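# Hang the picture frame level on the screw

## Task

Get the picture frame hanging on the screw with nothing holding it, level, resting on the screw's shank (not its head) at its balance point, while the loose display board is still upright on its own when you finish.

## Robot and tools

Robot: two arms, left_arm and right_arm, each ending in a five-finger hand (a left hand on left_arm, a right hand on right_arm). Calibrated base positions in the scene frame: left_arm at (-0.018, +0.393, 0) m, right_arm at (+0.059, -0.359, 0) m, both turned almost not at all about z. A post is fixed to the floor behind the arms. Loose objects may occasionally get a small nudge from outside.

Frames. Scene frame: origin at table-top height midway between the nominal bases, +z up, +x out over the table, +y toward left_arm. Fixed cameras and the table use it. Each arm's reported hand pose, velocities, Hand target and pose offsets use that arm's own base axes. The hand point sits 0.05 m in front of the palm and 0.15 m out from the wrist flange; its +z runs along the straight fingers, +y out of the palm, +x across the palm away from the thumb on the right hand (toward the thumb on the left hand). Straight fingers reach 0.06 to 0.07 m past the point and lie 0.06 m behind it along -y. A bracket on the little-finger side of the wrist can strike things. Reported positions may be off by a few centimetres.

A row is 28 numbers, each in [-1, 1], always for both arms: left dx, dy, dz, rx, ry, rz; left little, ring, middle, index, thumb_bend, thumb_turn, force_limit, speed; then the same 14 for the right arm. dx to rz are an offset from that arm's Hand target as it stood when the action or move began, in the arm's base axes; 1.0 equals 0.6 m of travel or 180 degrees, and rx, ry, rz form one rotation vector turning about the Hand target's position. They are not absolute poses, so repeating an offset moves the arm again. Six zeros ask nothing new of an arm. Finger numbers are targets on their own scale: -1 straight/open, +1 curled/closed; thumb_turn -1 beside the palm, +1 opposite the fingers. force_limit maps -1..+1 to about 0..10 N at the fingertip (0..15 N for the two thumb motors). speed rises from near zero at -1 to full at +0.48 and stays full above that; use -0.94 or lower for a gentle close. Hand numbers are never 'no change': to keep a hand as it is, resend the last eight numbers you sent it (before any were sent, use hand_measured plus hand_force_limit and hand_speed). A thumb turned in front can wrap objects about 0.035 to 0.065 m thick; thumb tip against index pad can pinch a light object.

Tools.
execute_actions(actions, cameras): actions is a list of actions; each action is a table of up to 15 rows, one per 1/30 s step, the last row held to step 15. Every row counts from the action's starting Hand target, not from the row before. An empty list returns images of all cameras.
move(target, speed, blend, stop_force, zero, blocking, cameras): target is one 28-number row or a list of up to 15; all offsets in a list count from the same starting Hand targets. The hand point travels straight, taking the shorter turn. speed in m/s, 0.002 to 3.6 (default 0.25), one value or one per target; turns are capped at twice that in rad/s. The whole move is limited to 10 s. blend in metres rounds corners (0 means stop at each). stop_force in N, 3 to 120, ends an arm's path once its wrist sensor feels that much push against its motion; the arm then backs to just before the push, which becomes its Hand target. It cannot sense pushes lighter than the threshold, so loose things can tip unnoticed, and it is unreliable while the hand turns. With stop_force all targets need identical hand numbers; blocking=false is not allowed with it. zero (default true) re-zeroes the sensor first. The result adds a 'move:' line: done, off_target, moving, held or fault, plus limits such as paced (pose clipped) or held (steps withheld). done means within 3 mm and 2 degrees, not that nothing was touched. Paths do not avoid obstacles or the other arm; a path bringing a wrist too near its own base axis is refused.
wait(seconds, cameras): 0 to 3600 s, sends nothing new. stop(cameras): brakes a running move. zoom_image(camera, region): region [x0, y0, x1, y1] in pixels, at most 504 by 504, from cam_high, cam_low, cam_left_wrist or cam_right_wrist. show_instructions(): shows the reference pages. zero_wrist_force(arm): left_arm or right_arm. finished_scene(scene): ends the scene for good; the frame must hang correctly with no help.

Results give end_effector_position (m), end_effector_quat_wxyz and velocities in each arm's base frame, Hand target, joint positions and torques, wrist force and torque along the hand's own axes (plus the peak since last shown), and per-motor hand_measured, hand_stopped_by (moving, target, force, stalled, fault) and hand_load_n (positive pushes a finger open). A lost grip shows as hand_load_n dropping near 0. The hand often rests short of Hand target; send the remaining distance as an offset. Orientation commands are clipped to 32 degrees from the measured one per step.

Cameras: cam_high, cam_low, cam_left_wrist, cam_right_wrist, each 896x504.

Avoid: letting anything fall or drop even a little, releasing a moving part, knocking over the loose display board, anything leaving the table, hitting the post, the board or the other arm. An arm stops for 10 s if outside force reaches roughly 150 N or a joint's contact torque passes its limit (wrist joints only about 15.6 to 16.1 N m, with useful push near 11 to 14 N m), or if a joint lags its planned path too much. The arms are stiff: aim only slightly past a firm contact and approach slowly. Hot motors (70 °C warning, 85 °C brake) come from holding loads or straining toward unreachable poses. Too much load on a finger also costs.

Each tool is called as name([rows], argument=value, ...), one row to a line, values as JSON.

Reference images:

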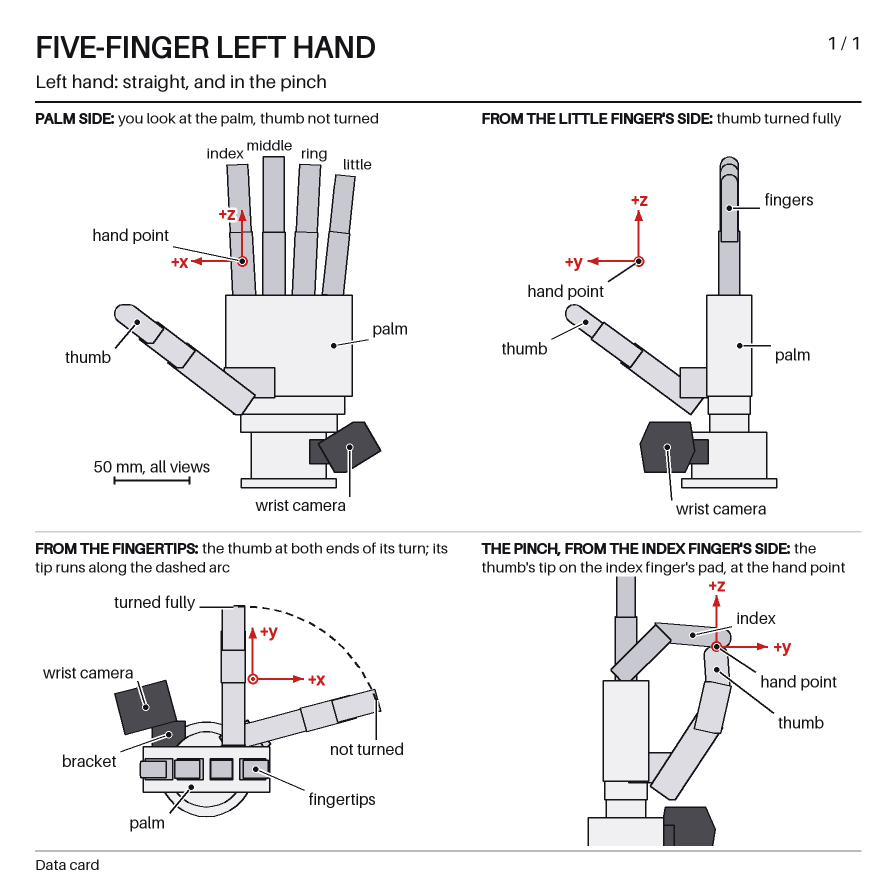

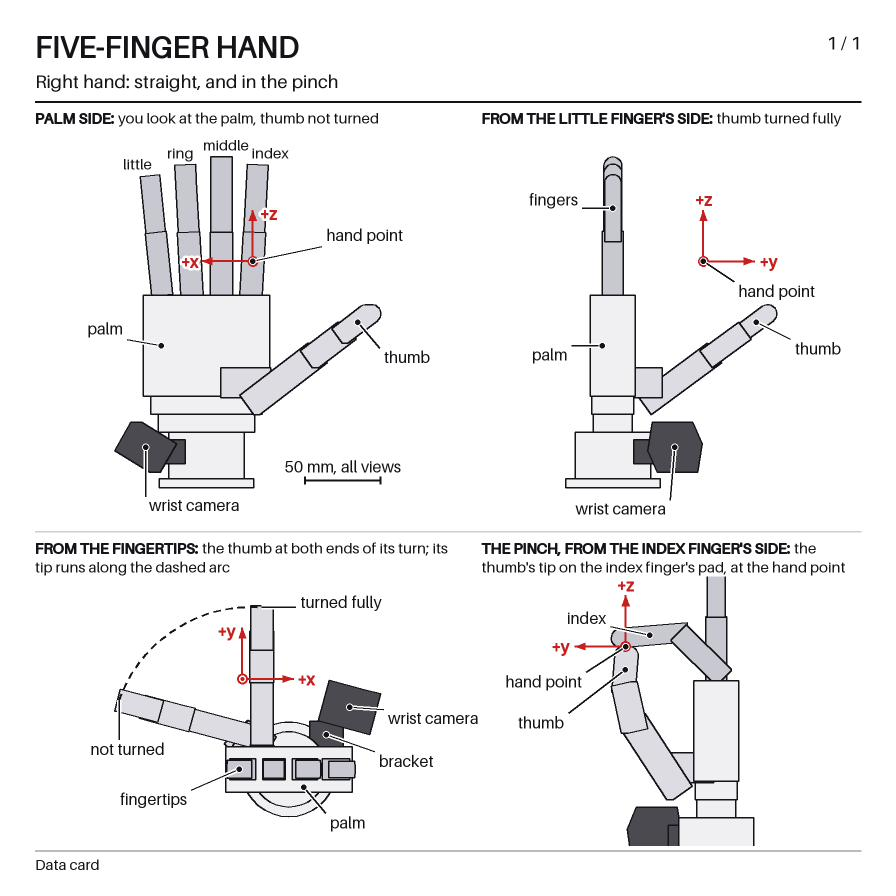

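## Session

execute_actions(actions=[])

Scene clock: 0.00 s.
left_arm: end_effector_position=(+0.1602, -0.3814, +0.2790) hand_measured=(-1.000, -1.000, -1.000, -1.000, -1.000, -1.000) hand_load_n=(+0.0, +0.0, +0.0, +0.0, +0.0, +0.0) hand_stopped_by=(target, target, target, target, target, target) hand_force_limit=0.00 hand_speed=-0.80 end_effector_quat_wxyz=(+0.131, +0.874, -0.235, -0.405) | right_arm: end_effector_position=(+0.5885, +0.3480, +0.3508) hand_measured=(-1.000, -1.000, -1.000, -1.000, -1.000, -1.000) hand_load_n=(+0.0, -0.5, +0.0, +0.0, +0.0, +0.0) hand_stopped_by=(target, target, target, target, target, target) hand_force_limit=0.00 hand_speed=-0.80 end_effector_quat_wxyz=(+0.122, +0.532, +0.823, +0.157)
Joint positions: left_arm=[2.72 -1.988 -1.661 1.257 -1.214 1.832] | right_arm=[0.387 -1 0.807 1.364 1.59 -0.04]
Joint velocities: within noise
Joint torques (N m): no reading
Motor temperatures (°C): left_arm=[32 30 27 32 36 34] | right_arm=[30 29 29 36 29 34]
Wrist force (N): no reading
Wrist torque (N m): no reading
Wrist force, peak (N): no reading
Hand target: left_arm +0.1602, -0.3814, +0.2790; +0.131, +0.874, -0.235, -0.405 | right_arm +0.5885, +0.3480, +0.3508; +0.122, +0.532, +0.823, +0.157

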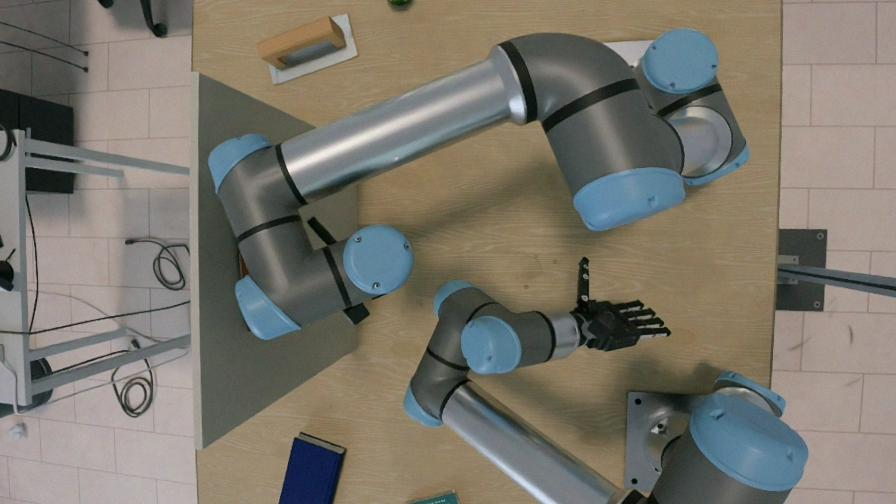

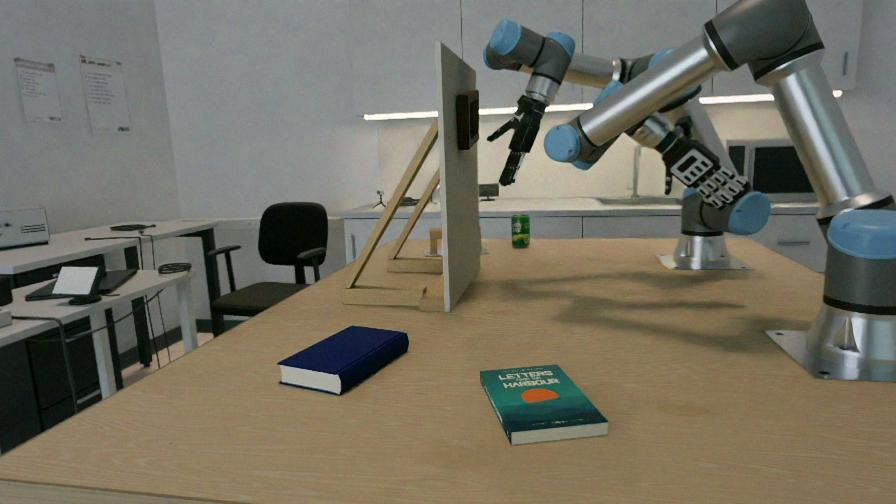

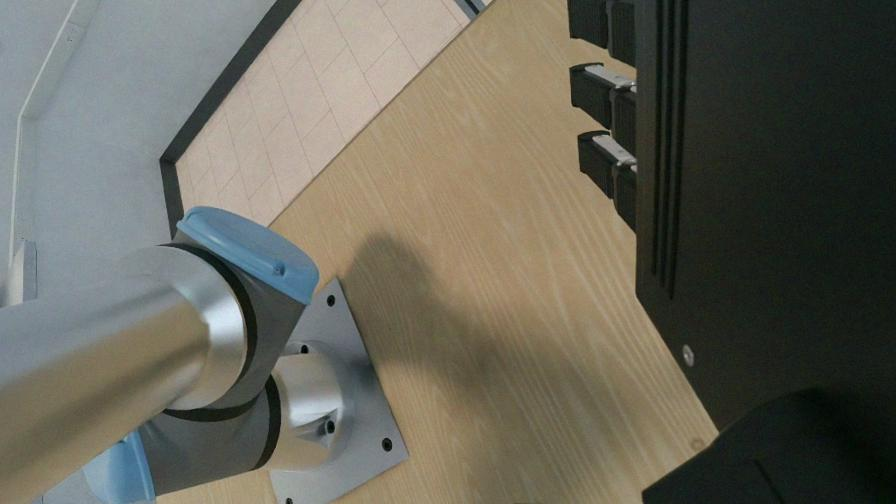

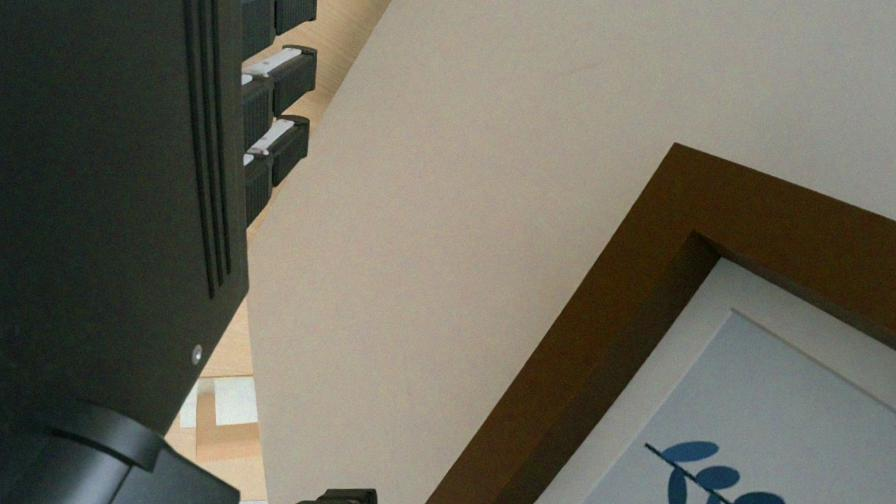

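zoom_image(camera="cam_low", region=[380, 20, 580, 320])

zoom_image(camera="cam_right_wrist", region=[396, 100, 896, 504])

zoom_image(camera="cam_high", region=[180, 60, 480, 480])

Scaled by 1.680 from the camera's image (finer frame: 1280x720).

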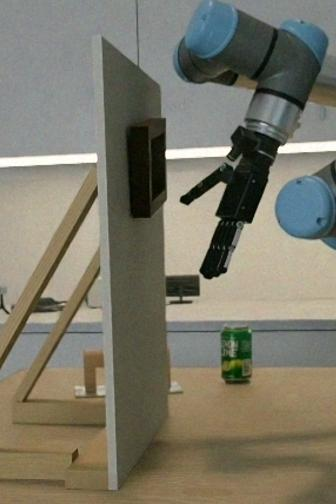

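Scaled by 1.008 from the camera's image (finer frame: 1280x720).

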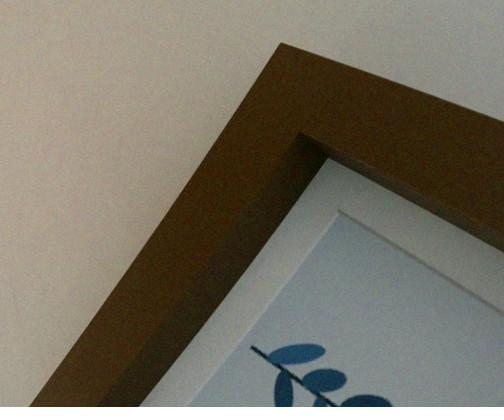

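Scaled by 1.200 from the camera's image (finer frame: 1280x720).

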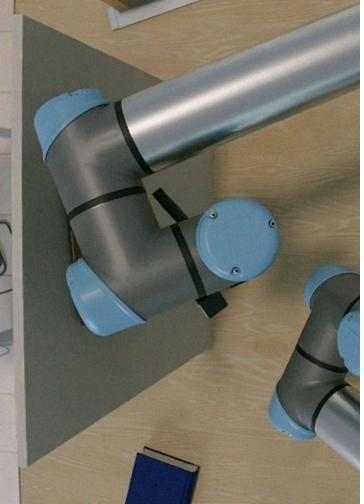

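move(target=[0.17,0.42,0.05,0,0,0,-1,-1,-1,-1,-1,-1,0,-0.8,0,0,0,0,0,0,-1,-1,-1,-1,-1,-1,0,-0.8], speed=0.3)

move(target=[0,0,0,0,0,0,-1,-1,-1,-1,-1,-1,0,-0.8,-0.2325,0.057,0.16,-0.2275,-0.199,0.216,-1,-1,-1,-1,-1,-1,0,-0.8], speed=0.3, cameras=["all"])

Scene clock: 34.67 s.
left_arm: end_effector_position=(+0.2621, -0.1295, +0.3089) hand_measured=(-1.000, -1.000, -1.000, -1.000, -1.000, -1.000) hand_load_n=(+0.0, +0.0, +0.0, +0.0, +0.0, +0.0) hand_stopped_by=(target, target, target, target, target, target) hand_force_limit=0.00 hand_speed=-0.80 end_effector_quat_wxyz=(+0.131, +0.874, -0.235, -0.405) | right_arm: end_effector_position=(+0.5885, +0.3480, +0.3508) hand_measured=(-1.000, -1.000, -1.000, -1.000, -1.000, -1.000) hand_load_n=(+0.0, +0.0, +0.0, +0.0, +0.0, +0.0) hand_stopped_by=(target, target, target, target, target, target) hand_force_limit=0.00 hand_speed=-0.80 end_effector_quat_wxyz=(+0.122, +0.532, +0.823, +0.157)
Joint positions: left_arm=[3.322 -1.933 -1.665 1.153 -1.671 2.23] | right_arm=[0.387 -1 0.807 1.364 1.59 -0.04]
Joint torques (N m): left_arm=[7.78 25.23 23.48 -6.47 -1.69 1.61] | right_arm=[-0.39 -45.03 -19.6 1.76 0.29 0.31]
Wrist force (N): left_arm=[-0.2 0.0 0.0] | right_arm=[0.0 -0.1 -0.1]
Wrist torque (N m): left_arm=[0.03 0.06 -0.16] | right_arm=[0.00 0.01 0.00]
Wrist force, peak (N): left_arm=[0.3 1.8 0.2] | right_arm=[-0.6 0.0 -0.4]
Hand target: left_arm +0.2622, -0.1294, +0.3090; +0.131, +0.874, -0.235, -0.405 | right_arm +0.5885, +0.3480, +0.3508; +0.122, +0.532, +0.823, +0.157
Off the commanded pose: left_arm 0.000 m, 0 deg | right_arm 0.000 m, 0 deg.
move: done

Scene clock: 37.30 s.
left_arm: end_effector_position=(+0.2622, -0.1294, +0.3090) hand_measured=(-1.000, -1.000, -1.000, -1.000, -1.000, -1.000) hand_load_n=(+0.0, +0.0, +0.0, +0.0, +0.0, +0.0) hand_stopped_by=(target, target, target, target, target, target) hand_force_limit=0.00 hand_speed=-0.80 end_effector_quat_wxyz=(+0.131, +0.874, -0.235, -0.405) | right_arm: end_effector_position=(+0.4490, +0.3822, +0.4467) hand_measured=(-1.000, -1.000, -1.000, -1.000, -1.000, -1.000) hand_load_n=(+0.0, +0.0, +0.0, +0.0, +0.0, +0.0) hand_stopped_by=(target, target, target, target, target, target) hand_force_limit=0.00 hand_speed=-0.80 end_effector_quat_wxyz=(+0.474, +0.093, +0.874, +0.050)
Joint positions: left_arm=[3.322 -1.933 -1.665 1.153 -1.671 2.23] | right_arm=[0.647 -1.467 1.366 0.786 2.101 -0.969]
Joint torques (N m): left_arm=[7.96 24.9 24.18 -6.41 -1.56 1.39] | right_arm=[-7.08 -33.71 -13.53 -0.98 -1.5 -2.65]
Wrist force (N): left_arm=[-0.1 0.0 0.1] | right_arm=[-2.7 -0.6 0.6]
Wrist torque (N m): left_arm=[0.02 0.05 -0.15] | right_arm=[-0.10 0.28 -0.03]
Wrist force, peak (N): left_arm=[-0.3 -0.2 0.1] | right_arm=[-2.7 -0.6 0.6]
Hand target: left_arm +0.2622, -0.1294, +0.3090; +0.131, +0.874, -0.235, -0.405 | right_arm +0.4490, +0.3822, +0.4468; +0.474, +0.093, +0.874, +0.050
Off the commanded pose: left_arm 0.000 m, 0 deg | right_arm 0.000 m, 0 deg.
move: done
cam_left_wrist: T_world_to_cam=[[0.40366, 0.74354, -0.53311, 0.14785], [0.82038, -0.5521, -0.14886, -0.2412], [-0.40502, -0.37727, -0.83284, 0.42649]] pos_world=[0.31092, -0.0822, 0.39811]
cam_right_wrist: T_world_to_cam=[[-0.00251, 1, -0.00135, -0.37856], [0.00109, 0.00135, 1, -0.45008], [1, 0.00251, -0.0011, -0.33149]] pos_world=[0.33103, 0.38, 0.44921]

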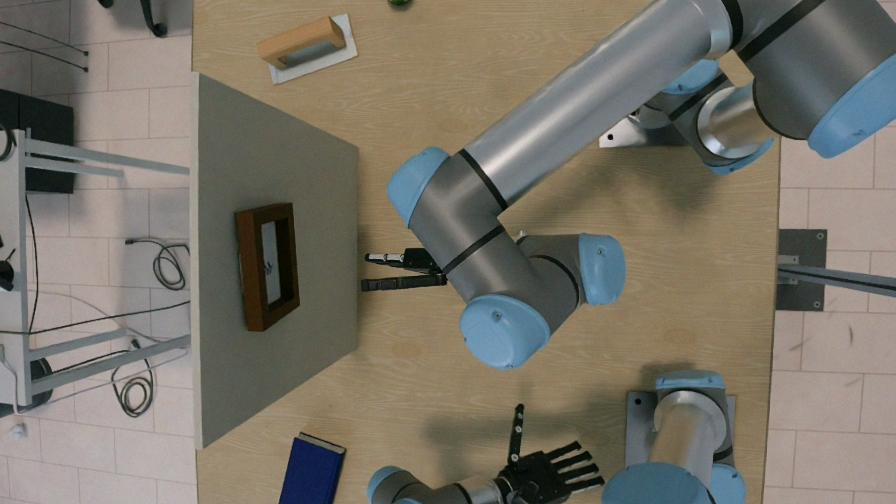

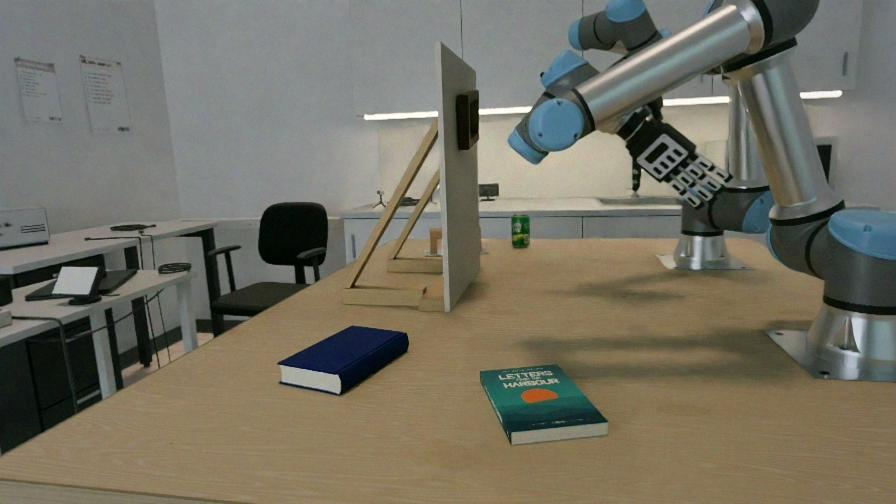

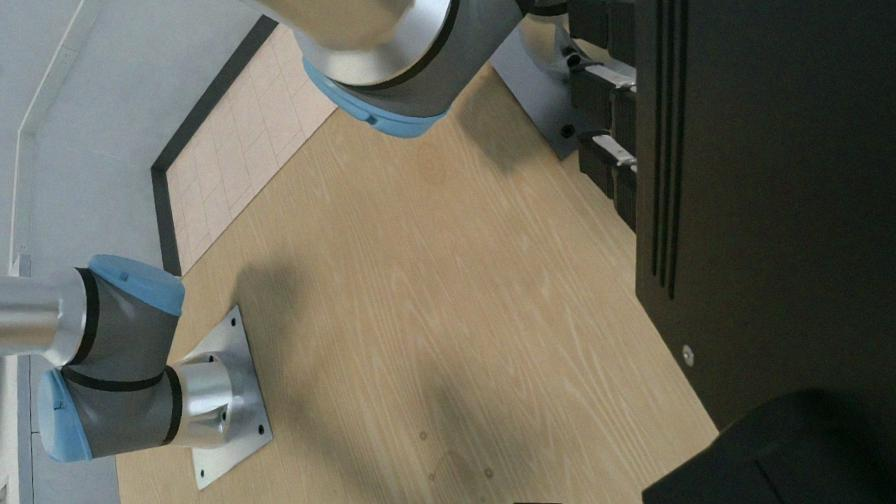

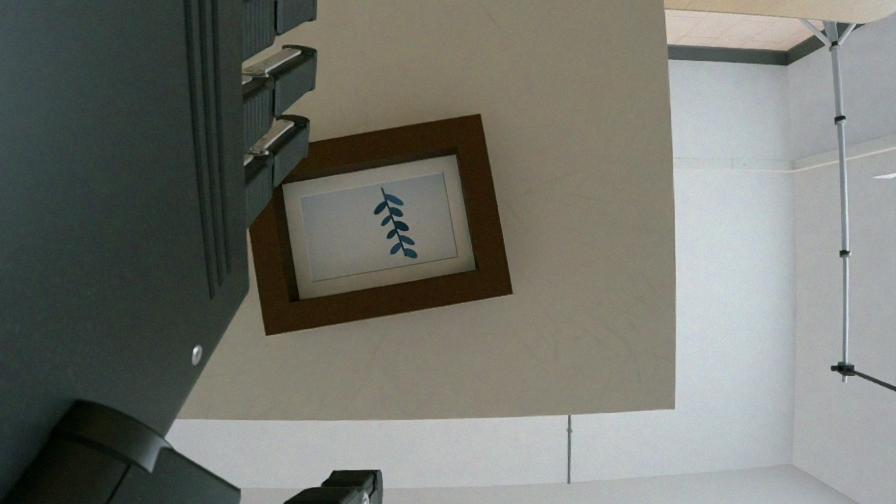

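zoom_image(camera="cam_high", region=[215, 180, 325, 350])

zoom_image(camera="cam_right_wrist", region=[230, 90, 560, 350])

zoom_image(camera="cam_low", region=[430, 70, 510, 170])

Scaled by 2.965 from the camera's image (finer frame: 1280x720).

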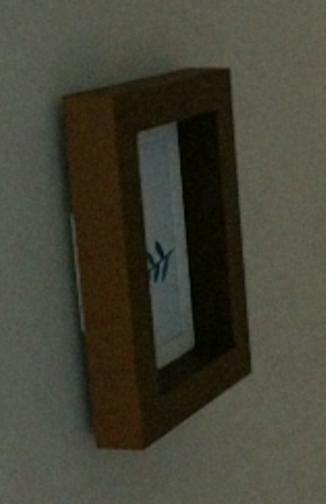

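Scaled by 1.527 from the camera's image (finer frame: 1280x720).

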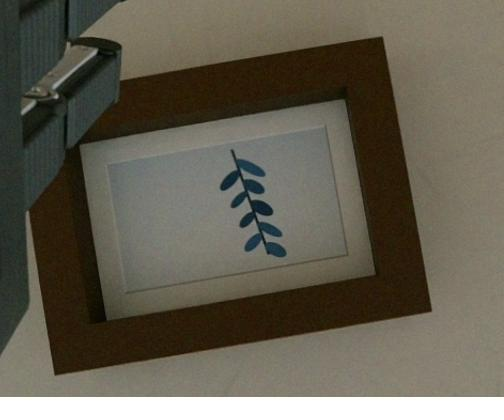

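Scaled by 5.040 from the camera's image (finer frame: 1280x720).

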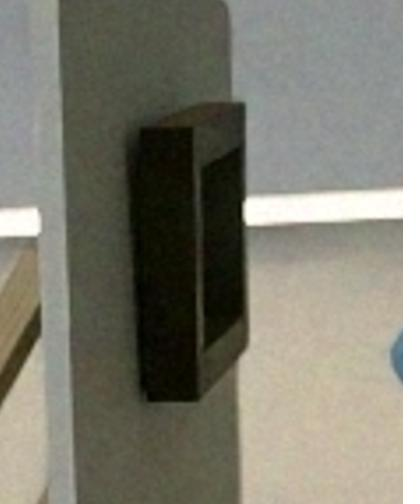

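move(target=[0,0,0,0,0,0,-1,-1,-1,-1,-1,-1,0,-0.8,0.262,-0.06,0.097,0.413,0.337,-0.337,-1,-1,-1,-1,-1,-1,0,-0.8], speed=0.25, cameras=["all"])

Scene clock: 70.63 s.
left_arm: end_effector_position=(+0.2622, -0.1294, +0.3090) hand_measured=(-1.000, -1.000, -1.000, -1.000, -1.000, -1.000) hand_load_n=(+0.0, +0.0, +0.0, +0.0, +0.0, +0.0) hand_stopped_by=(target, target, target, target, target, target) hand_force_limit=0.00 hand_speed=-0.80 end_effector_quat_wxyz=(+0.131, +0.874, -0.235, -0.405) | right_arm: end_effector_position=(+0.6052, +0.3456, +0.5038) hand_measured=(-1.000, -1.000, -1.000, -1.000, -1.000, -1.000) hand_load_n=(+0.0, +0.0, +0.0, +0.0, +0.0, +0.0) hand_stopped_by=(target, target, target, target, target, target) hand_force_limit=0.00 hand_speed=-0.80 end_effector_quat_wxyz=(-0.144, +0.690, +0.608, +0.366)
Joint positions: left_arm=[3.322 -1.933 -1.665 1.153 -1.671 2.23] | right_arm=[0.181 -0.795 0.035 1.764 0.96 0.489]
Joint torques (N m): left_arm=[7.74 24.99 24 -6.45 -1.62 1.42] | right_arm=[-7.53 -41.8 -21.69 -0.46 -2.78 3.13]
Wrist force (N): left_arm=[0.1 -0.1 -0.1] | right_arm=[1.0 -0.3 0.6]
Wrist torque (N m): left_arm=[0.01 0.01 -0.13] | right_arm=[-0.09 -0.11 0.05]
Wrist force, peak (N): left_arm=[-0.4 -0.1 0.3] | right_arm=[-2.7 -0.2 0.9]
Hand target: left_arm +0.2622, -0.1294, +0.3090; +0.131, +0.874, -0.235, -0.405 | right_arm +0.6062, +0.3462, +0.5050; -0.160, +0.723, +0.622, +0.253
Off the commanded pose: left_arm 0.000 m, 0 deg | right_arm 0.002 m, 14 deg.
elbow stopped short (right arm): the move would have taken joint 3 (elbow) straighter than the controller allows.
move: off_target (right_arm)
cam_left_wrist: T_world_to_cam=[[0.40366, 0.74354, -0.53311, 0.14785], [0.82038, -0.5521, -0.14886, -0.2412], [-0.40502, -0.37727, -0.83284, 0.42649]] pos_world=[0.31092, -0.0822, 0.39811]
cam_right_wrist: T_world_to_cam=[[0.92015, -0.06011, 0.38693, -0.72911], [-0.00724, -0.99059, -0.13667, 0.41332], [0.39151, 0.12295, -0.91192, 0.29811]] pos_world=[0.55717, 0.32895, 0.61046]

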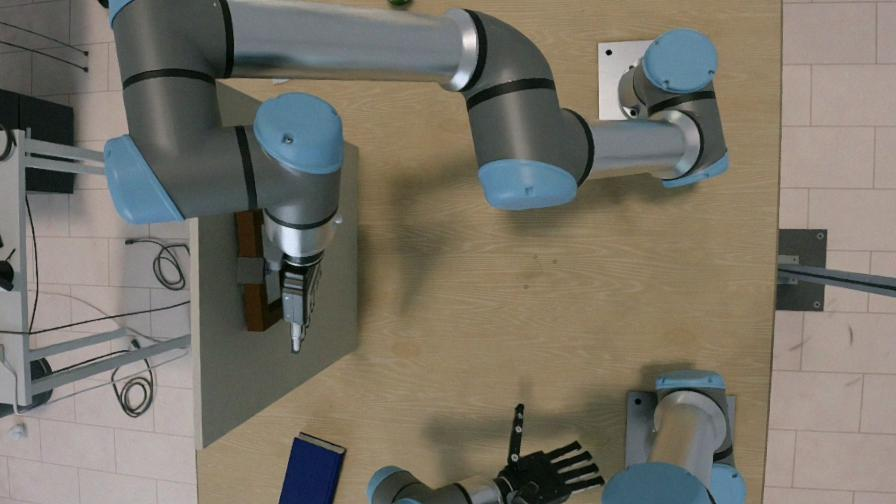

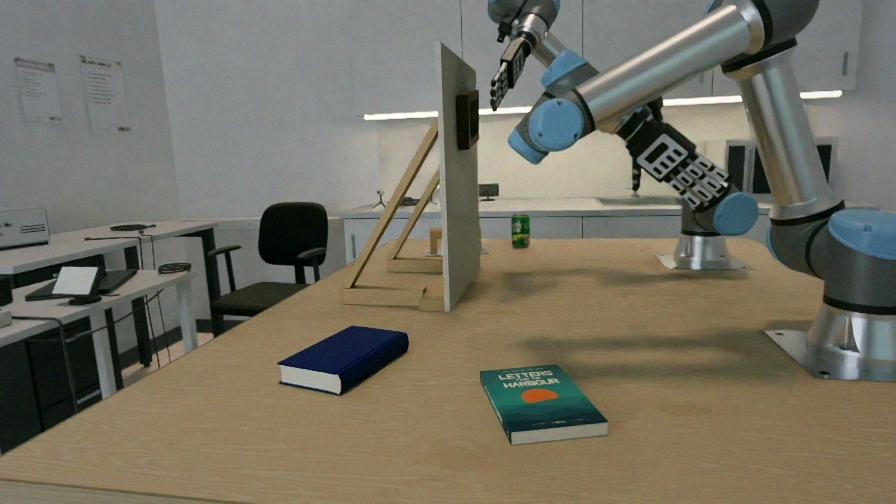

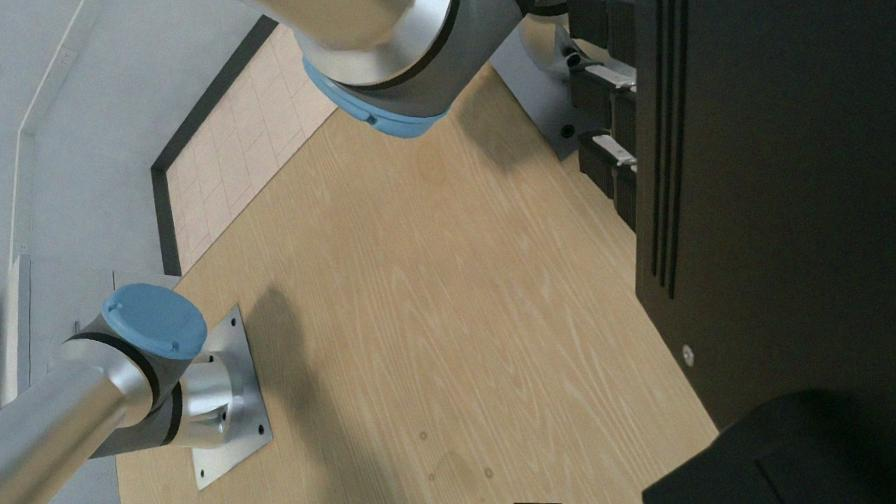

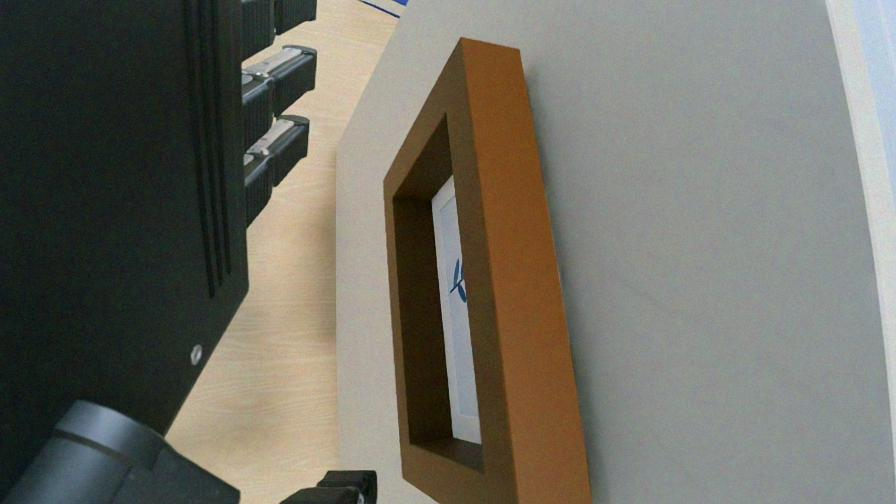

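zoom_image(camera="cam_right_wrist", region=[450, 30, 650, 504])

Scaled by 1.063 from the camera's image (finer frame: 1280x720).

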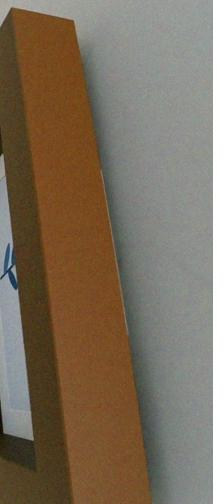

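move(target=[0,0,0,0,0,0,-1,-1,-1,-1,-1,-1,0,-0.8,0.07,0,-0.075,0.043,-0.063,-0.0065,-1,-1,-1,-1,-1,-1,0,-0.8], speed=0.15, cameras=["cam_right_wrist","cam_high"])

Scene clock: 83.73 s.
left_arm: end_effector_position=(+0.2622, -0.1294, +0.3090) hand_measured=(-1.000, -1.000, -1.000, -1.000, -1.000, -1.000) hand_load_n=(+0.0, +0.0, +0.0, +0.0, +0.0, +0.0) hand_stopped_by=(target, target, target, target, target, target) hand_force_limit=0.00 hand_speed=-0.80 end_effector_quat_wxyz=(+0.131, +0.874, -0.235, -0.405) | right_arm: end_effector_position=(+0.6482, +0.3462, +0.4599) hand_measured=(-1.000, -1.000, -1.000, -1.000, -1.000, -1.000) hand_load_n=(+0.0, +0.0, +0.0, +0.0, +0.0, +0.0) hand_stopped_by=(target, target, target, target, target, target) hand_force_limit=0.00 hand_speed=-0.80 end_effector_quat_wxyz=(-0.143, +0.689, +0.609, +0.366)
Joint positions: left_arm=[3.322 -1.933 -1.665 1.153 -1.671 2.23] | right_arm=[0.167 -0.727 0.047 1.691 0.953 0.472]
Joint torques (N m): left_arm=[7.53 24.61 23.41 -6.34 -1.55 1.44] | right_arm=[-7.01 -45.06 -22.82 3.76 -2.91 -2.2]
Wrist force (N): left_arm=[0.0 -0.2 0.1] | right_arm=[1.2 -0.4 0.4]
Wrist torque (N m): left_arm=[-0.01 0.03 -0.14] | right_arm=[-0.08 -0.14 0.07]
Wrist force, peak (N): left_arm=[-0.3 0.1 0.3] | right_arm=[1.5 -1.1 -0.5]
Hand target: left_arm +0.2622, -0.1294, +0.3090; +0.131, +0.874, -0.235, -0.405 | right_arm +0.6482, +0.3462, +0.4600; -0.143, +0.689, +0.609, +0.366
Off the commanded pose: left_arm 0.000 m, 0 deg | right_arm 0.000 m, 0 deg.
move: done
cam_right_wrist: T_world_to_cam=[[0.91945, -0.05796, 0.38892, -0.75284], [-0.00495, -0.9907, -0.13594, 0.40636], [0.39318, 0.12307, -0.91119, 0.2397]] pos_world=[0.59996, 0.32945, 0.56645]
Images, in order (width x height): cam_high 896x504, cam_right_wrist 896x504.

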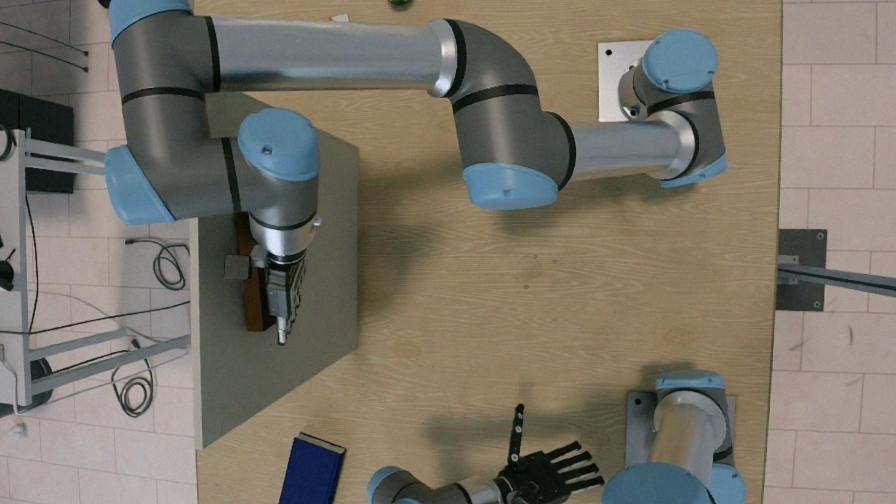

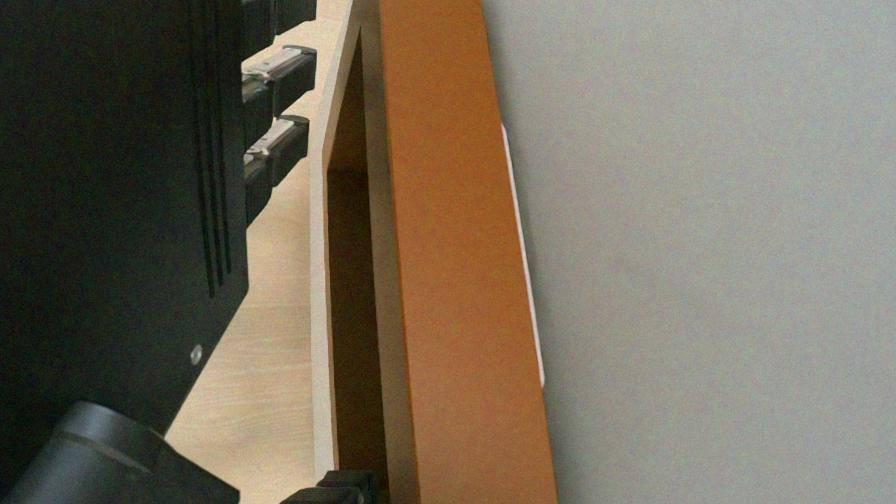

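zoom_image(camera="cam_right_wrist", region=[470, 90, 590, 410])

Scaled by 1.575 from the camera's image (finer frame: 1280x720).

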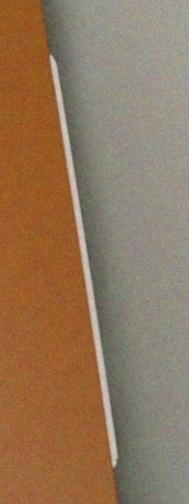

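move([
  [0,0,0,0,0,0,-1,-1,-1,-1,-1,-1,0,-0.8,-0.133,0,0.05,0,0,0,-1,-1,-1,-1,-1,-1,0,-0.8],
  [0,0,0,0,0,0,-1,-1,-1,-1,-1,-1,0,-0.8,-0.133,-0.362,0.05,0.45,0.091,0.107,-1,-1,-1,-1,-1,-1,0,-0.8],
  [0,0,0,0,0,0,-1,-1,-1,-1,-1,-1,0,-0.8,-0.043,-0.362,0.003,0.45,0.091,0.107,-1,-1,-1,-1,-1,-1,0,-0.8],
], speed=0.3, blend=0.03, cameras=["cam_right_wrist","cam_high"])

Scene clock: 104.40 s.
left_arm: end_effector_position=(+0.2622, -0.1294, +0.3090) hand_measured=(-1.000, -1.000, -1.000, -1.000, -1.000, -1.000) hand_load_n=(+0.0, +0.0, +0.0, +0.0, +0.0, +0.0) hand_stopped_by=(target, target, target, target, target, target) hand_force_limit=0.00 hand_speed=-0.80 end_effector_quat_wxyz=(+0.131, +0.874, -0.235, -0.405) | right_arm: end_effector_position=(+0.6225, +0.1290, +0.4618) hand_measured=(-1.000, -1.000, -1.000, -1.000, -1.000, -1.000) hand_load_n=(+0.0, +0.0, +0.0, +0.0, +0.0, +0.0) hand_stopped_by=(target, target, target, target, target, target) hand_force_limit=0.00 hand_speed=-0.80 end_effector_quat_wxyz=(+0.685, -0.371, -0.301, -0.551)
Joint positions: left_arm=[3.322 -1.933 -1.665 1.153 -1.671 2.23] | right_arm=[-0.413 -1.154 1.82 3.488 0.696 -2.247]
Joint torques (N m): left_arm=[7.27 24.42 23.93 -6.37 -1.52 1.35] | right_arm=[6.4 -45.25 -11.07 0.58 3.67 -2.7]
Wrist force (N): left_arm=[-0.1 -0.2 0.2] | right_arm=[0.9 -0.5 2.6]
Wrist torque (N m): left_arm=[-0.02 0.04 -0.14] | right_arm=[-0.20 -0.17 0.18]
Wrist force, peak (N): left_arm=[-0.1 0.2 0.5] | right_arm=[1.7 -2.8 1.2]
Hand target: left_arm +0.2622, -0.1294, +0.3090; +0.131, +0.874, -0.235, -0.405 | right_arm +0.6224, +0.1290, +0.4618; +0.685, -0.371, -0.301, -0.551
Off the commanded pose: left_arm 0.000 m, 0 deg | right_arm 0.000 m, 0 deg.
move: done; limits=paced
cam_right_wrist: T_world_to_cam=[[1, 0.00118, 0.00034, -0.62088], [0.00034, -0.00101, -1, 0.4593], [-0.00118, 1, -0.00101, -0.00973]] pos_world=[0.62071, 0.01093, 0.4595]
Images, in order (width x height): cam_high 896x504, cam_right_wrist 896x504.

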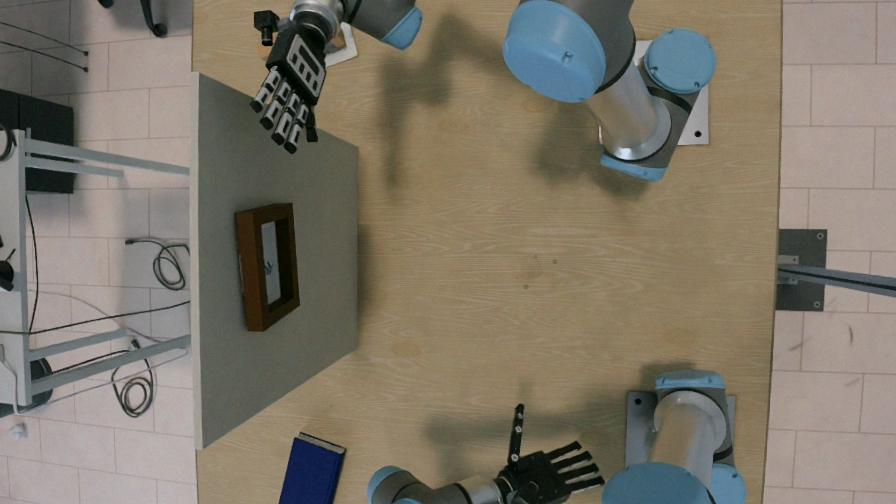

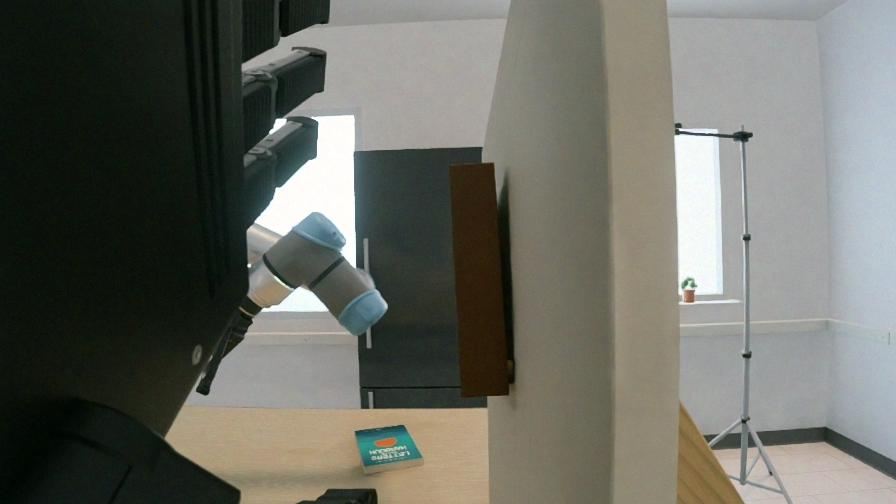

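zoom_image(camera="cam_right_wrist", region=[430, 140, 570, 420])

Scaled by 1.800 from the camera's image (finer frame: 1280x720).

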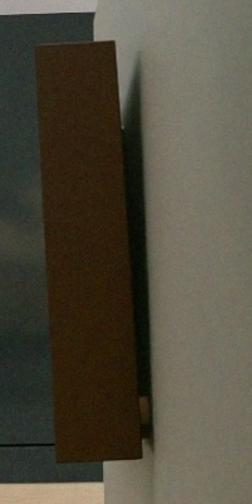

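move(target=[0,0,0,0,0,0,-1,-1,-1,-1,-1,-1,0,-0.8,0.052,-0.04,0.015,0,0,0,-1,-1,-1,-1,-1,-1,0,-0.8], speed=0.1, cameras=["cam_right_wrist"])

zoom_image(camera="cam_right_wrist", region=[390, 160, 490, 420])

Scene clock: 124.80 s.
left_arm: end_effector_position=(+0.2622, -0.1294, +0.3090) hand_measured=(-1.000, -1.000, -1.000, -1.000, -1.000, -1.000) hand_load_n=(+0.0, +0.0, +0.0, +0.0, +0.0, +0.0) hand_stopped_by=(target, target, target, target, target, target) hand_force_limit=0.00 hand_speed=-0.80 end_effector_quat_wxyz=(+0.131, +0.874, -0.235, -0.405) | right_arm: end_effector_position=(+0.6536, +0.1050, +0.4707) hand_measured=(-1.000, -1.000, -1.000, -1.000, -1.000, -1.000) hand_load_n=(+0.0, +0.0, +0.0, +0.0, +0.0, +0.0) hand_stopped_by=(target, target, target, target, target, target) hand_force_limit=0.00 hand_speed=-0.80 end_effector_quat_wxyz=(+0.685, -0.371, -0.301, -0.551)
Joint positions: left_arm=[3.322 -1.933 -1.665 1.153 -1.671 2.23] | right_arm=[-0.428 -1.094 1.701 3.532 0.705 -2.227]
Joint torques (N m): left_arm=[7.49 24.61 23.84 -6.41 -1.48 1.46] | right_arm=[-7.41 -35.86 -26.12 0.59 3.76 2.97]
Wrist force (N): left_arm=[0.2 -0.2 0.1] | right_arm=[1.3 -0.2 2.5]
Wrist torque (N m): left_arm=[-0.02 0.00 -0.12] | right_arm=[-0.16 -0.24 0.12]
Wrist force, peak (N): left_arm=[-0.3 -0.3 0.3] | right_arm=[1.2 -0.6 3.1]
Hand target: left_arm +0.2622, -0.1294, +0.3090; +0.131, +0.874, -0.235, -0.405 | right_arm +0.6536, +0.1050, +0.4708; +0.685, -0.371, -0.301, -0.551
Off the commanded pose: left_arm 0.000 m, 0 deg | right_arm 0.000 m, 0 deg.
move: done
cam_right_wrist: T_world_to_cam=[[1, 0.00108, 0.00044, -0.652], [0.00044, -0.00081, -1, 0.4682], [-0.00108, 1, -0.00081, 0.01416]] pos_world=[0.65181, -0.01307, 0.46849]

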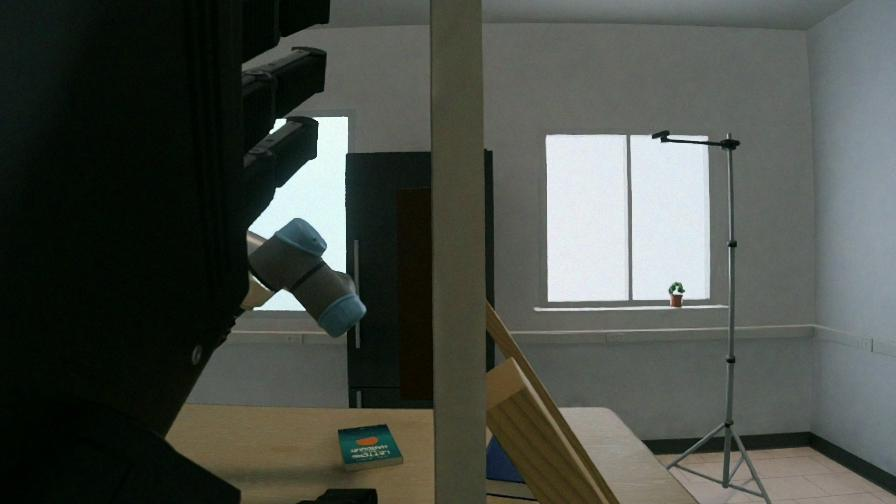

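Scaled by 1.938 from the camera's image (finer frame: 1280x720).

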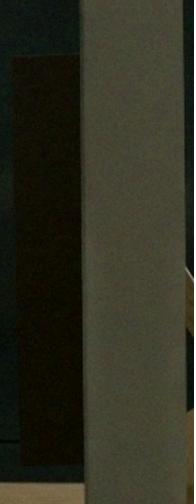

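move(target=[0,0,0,0,0,0,-1,-1,-1,-1,-1,-1,0,-0.8,-0.022,0,0,0,0,0,-1,-1,-1,-1,-1,-1,0,-0.8], speed=0.1, cameras=["cam_right_wrist"])

zoom_image(camera="cam_right_wrist", region=[400, 170, 500, 420])

Scene clock: 130.93 s.
left_arm: end_effector_position=(+0.2622, -0.1294, +0.3090) hand_measured=(-1.000, -1.000, -1.000, -1.000, -1.000, -1.000) hand_load_n=(+0.0, +0.5, +0.0, +0.0, +0.0, +0.0) hand_stopped_by=(target, target, target, target, target, target) hand_force_limit=0.00 hand_speed=-0.80 end_effector_quat_wxyz=(+0.131, +0.874, -0.235, -0.405) | right_arm: end_effector_position=(+0.6405, +0.1050, +0.4708) hand_measured=(-1.000, -1.000, -1.000, -1.000, -1.000, -1.000) hand_load_n=(+0.0, +0.0, +0.0, +0.0, +0.0, +0.0) hand_stopped_by=(target, target, target, target, target, target) hand_force_limit=0.00 hand_speed=-0.80 end_effector_quat_wxyz=(+0.685, -0.371, -0.301, -0.551)
Joint positions: left_arm=[3.322 -1.933 -1.665 1.153 -1.671 2.23] | right_arm=[-0.438 -1.117 1.74 3.507 0.71 -2.215]
Joint torques (N m): left_arm=[7.4 24.49 24.21 -6.23 -1.51 1.36] | right_arm=[-7.13 -47.68 -10.45 -3.53 3.7 3.15]
Wrist force (N): left_arm=[-0.1 0.0 -0.1] | right_arm=[1.1 -0.3 3.0]
Wrist torque (N m): left_arm=[0.02 0.03 -0.15] | right_arm=[-0.21 -0.22 0.11]
Wrist force, peak (N): left_arm=[-0.2 -0.1 0.4] | right_arm=[1.3 -0.3 2.9]
Hand target: left_arm +0.2622, -0.1294, +0.3090; +0.131, +0.874, -0.235, -0.405 | right_arm +0.6404, +0.1050, +0.4708; +0.685, -0.371, -0.301, -0.551
Off the commanded pose: left_arm 0.000 m, 0 deg | right_arm 0.000 m, 0 deg.
move: done
cam_right_wrist: T_world_to_cam=[[1, 0.00118, 0.00044, -0.6389], [0.00044, -0.00081, -1, 0.4682], [-0.00118, 1, -0.00081, 0.01421]] pos_world=[0.63871, -0.01307, 0.46849]

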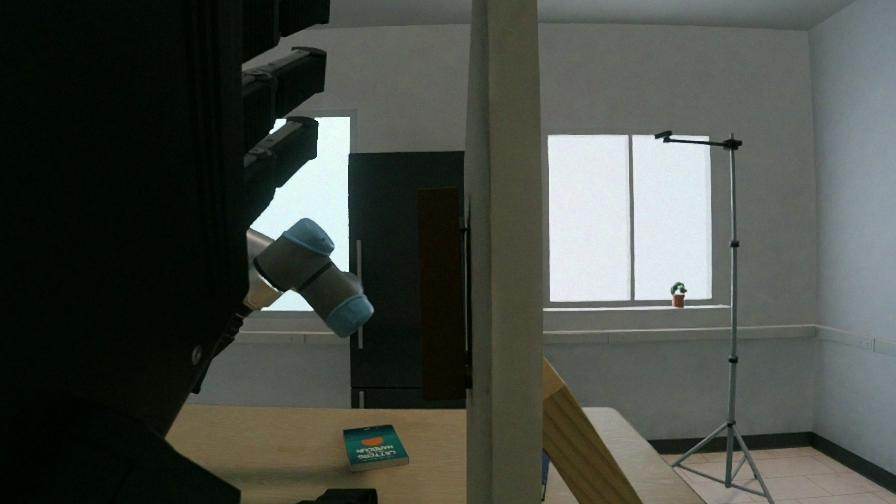

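Scaled by 2.016 from the camera's image (finer frame: 1280x720).

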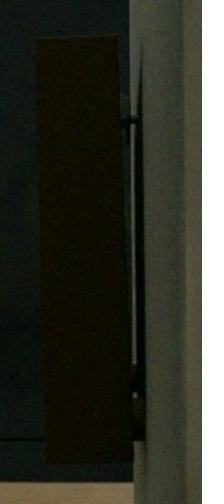

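zoom_image(camera="cam_right_wrist", region=[445, 180, 485, 260])

zoom_image(camera="cam_right_wrist", region=[445, 330, 485, 410])

Scaled by 6.300 from the camera's image (finer frame: 1280x720).

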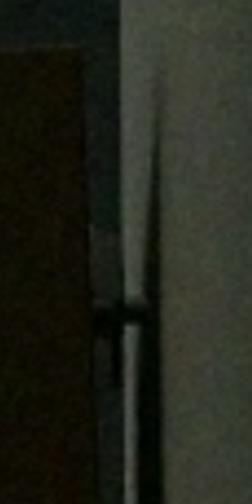

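Scaled by 6.300 from the camera's image (finer frame: 1280x720).

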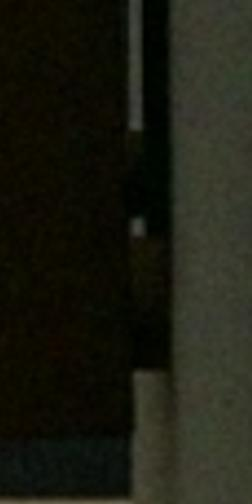

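move(target=[0,0,0,0,0,0,-1,-1,-1,-1,-1,-1,0,-0.8,0.002,0.065,0.015,0,0,0,-1,-1,-1,-1,-1,-1,0,-0.8], speed=0.1, cameras=["cam_right_wrist"])

zoom_image(camera="cam_right_wrist", region=[440, 190, 500, 290])

Scene clock: 154.73 s.
left_arm: end_effector_position=(+0.2622, -0.1294, +0.3090) hand_measured=(-1.000, -1.000, -1.000, -1.000, -1.000, -1.000) hand_load_n=(+0.0, +0.0, +0.0, +0.0, +0.0, +0.0) hand_stopped_by=(target, target, target, target, target, target) hand_force_limit=0.00 hand_speed=-0.80 end_effector_quat_wxyz=(+0.131, +0.874, -0.235, -0.405) | right_arm: end_effector_position=(+0.6416, +0.1440, +0.4797) hand_measured=(-1.000, -1.000, -1.000, -1.000, -1.000, -1.000) hand_load_n=(+0.0, +0.0, +0.0, +0.0, +0.0, +0.0) hand_stopped_by=(target, target, target, target, target, target) hand_force_limit=0.00 hand_speed=-0.80 end_effector_quat_wxyz=(+0.685, -0.371, -0.301, -0.551)
Joint positions: left_arm=[3.322 -1.933 -1.665 1.153 -1.671 2.23] | right_arm=[-0.376 -1.155 1.755 3.594 0.678 -2.298]
Joint torques (N m): left_arm=[7.43 25.03 24.25 -6.26 -1.5 1.38] | right_arm=[6.93 -45.86 -11.63 1.06 -0.97 -2.68]
Wrist force (N): left_arm=[-0.1 -0.1 0.1] | right_arm=[0.8 -0.1 2.9]
Wrist torque (N m): left_arm=[0.00 0.04 -0.14] | right_arm=[-0.14 -0.19 0.20]
Wrist force, peak (N): left_arm=[-0.2 0.0 0.4] | right_arm=[0.8 -0.2 3.3]
Hand target: left_arm +0.2622, -0.1294, +0.3090; +0.131, +0.874, -0.235, -0.405 | right_arm +0.6416, +0.1440, +0.4798; +0.685, -0.371, -0.301, -0.551
Off the commanded pose: left_arm 0.000 m, 0 deg | right_arm 0.000 m, 0 deg.
move: done
cam_right_wrist: T_world_to_cam=[[1, 0.00118, 0.00044, -0.64015], [0.00044, -0.00091, -1, 0.47724], [-0.00118, 1, -0.00091, -0.02474]] pos_world=[0.63991, 0.02593, 0.4775]

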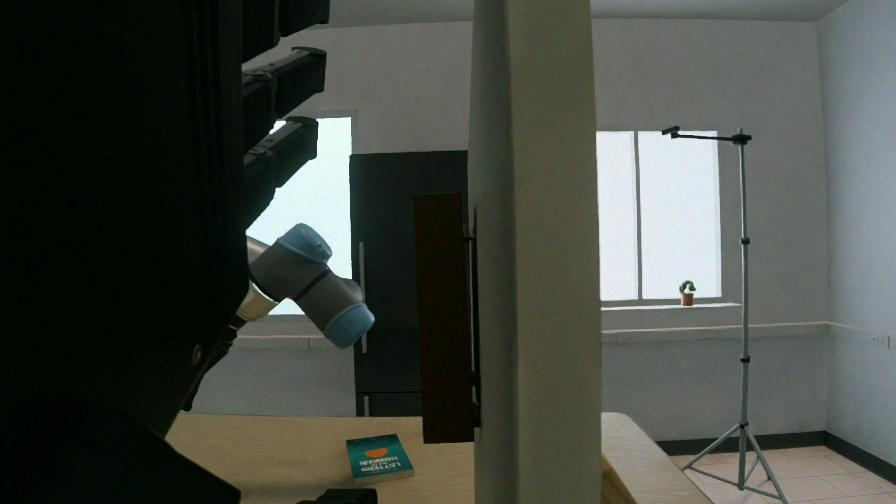

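Scaled by 5.040 from the camera's image (finer frame: 1280x720).

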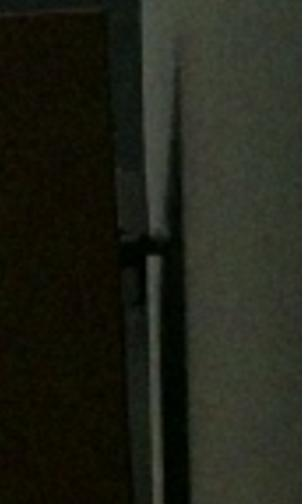

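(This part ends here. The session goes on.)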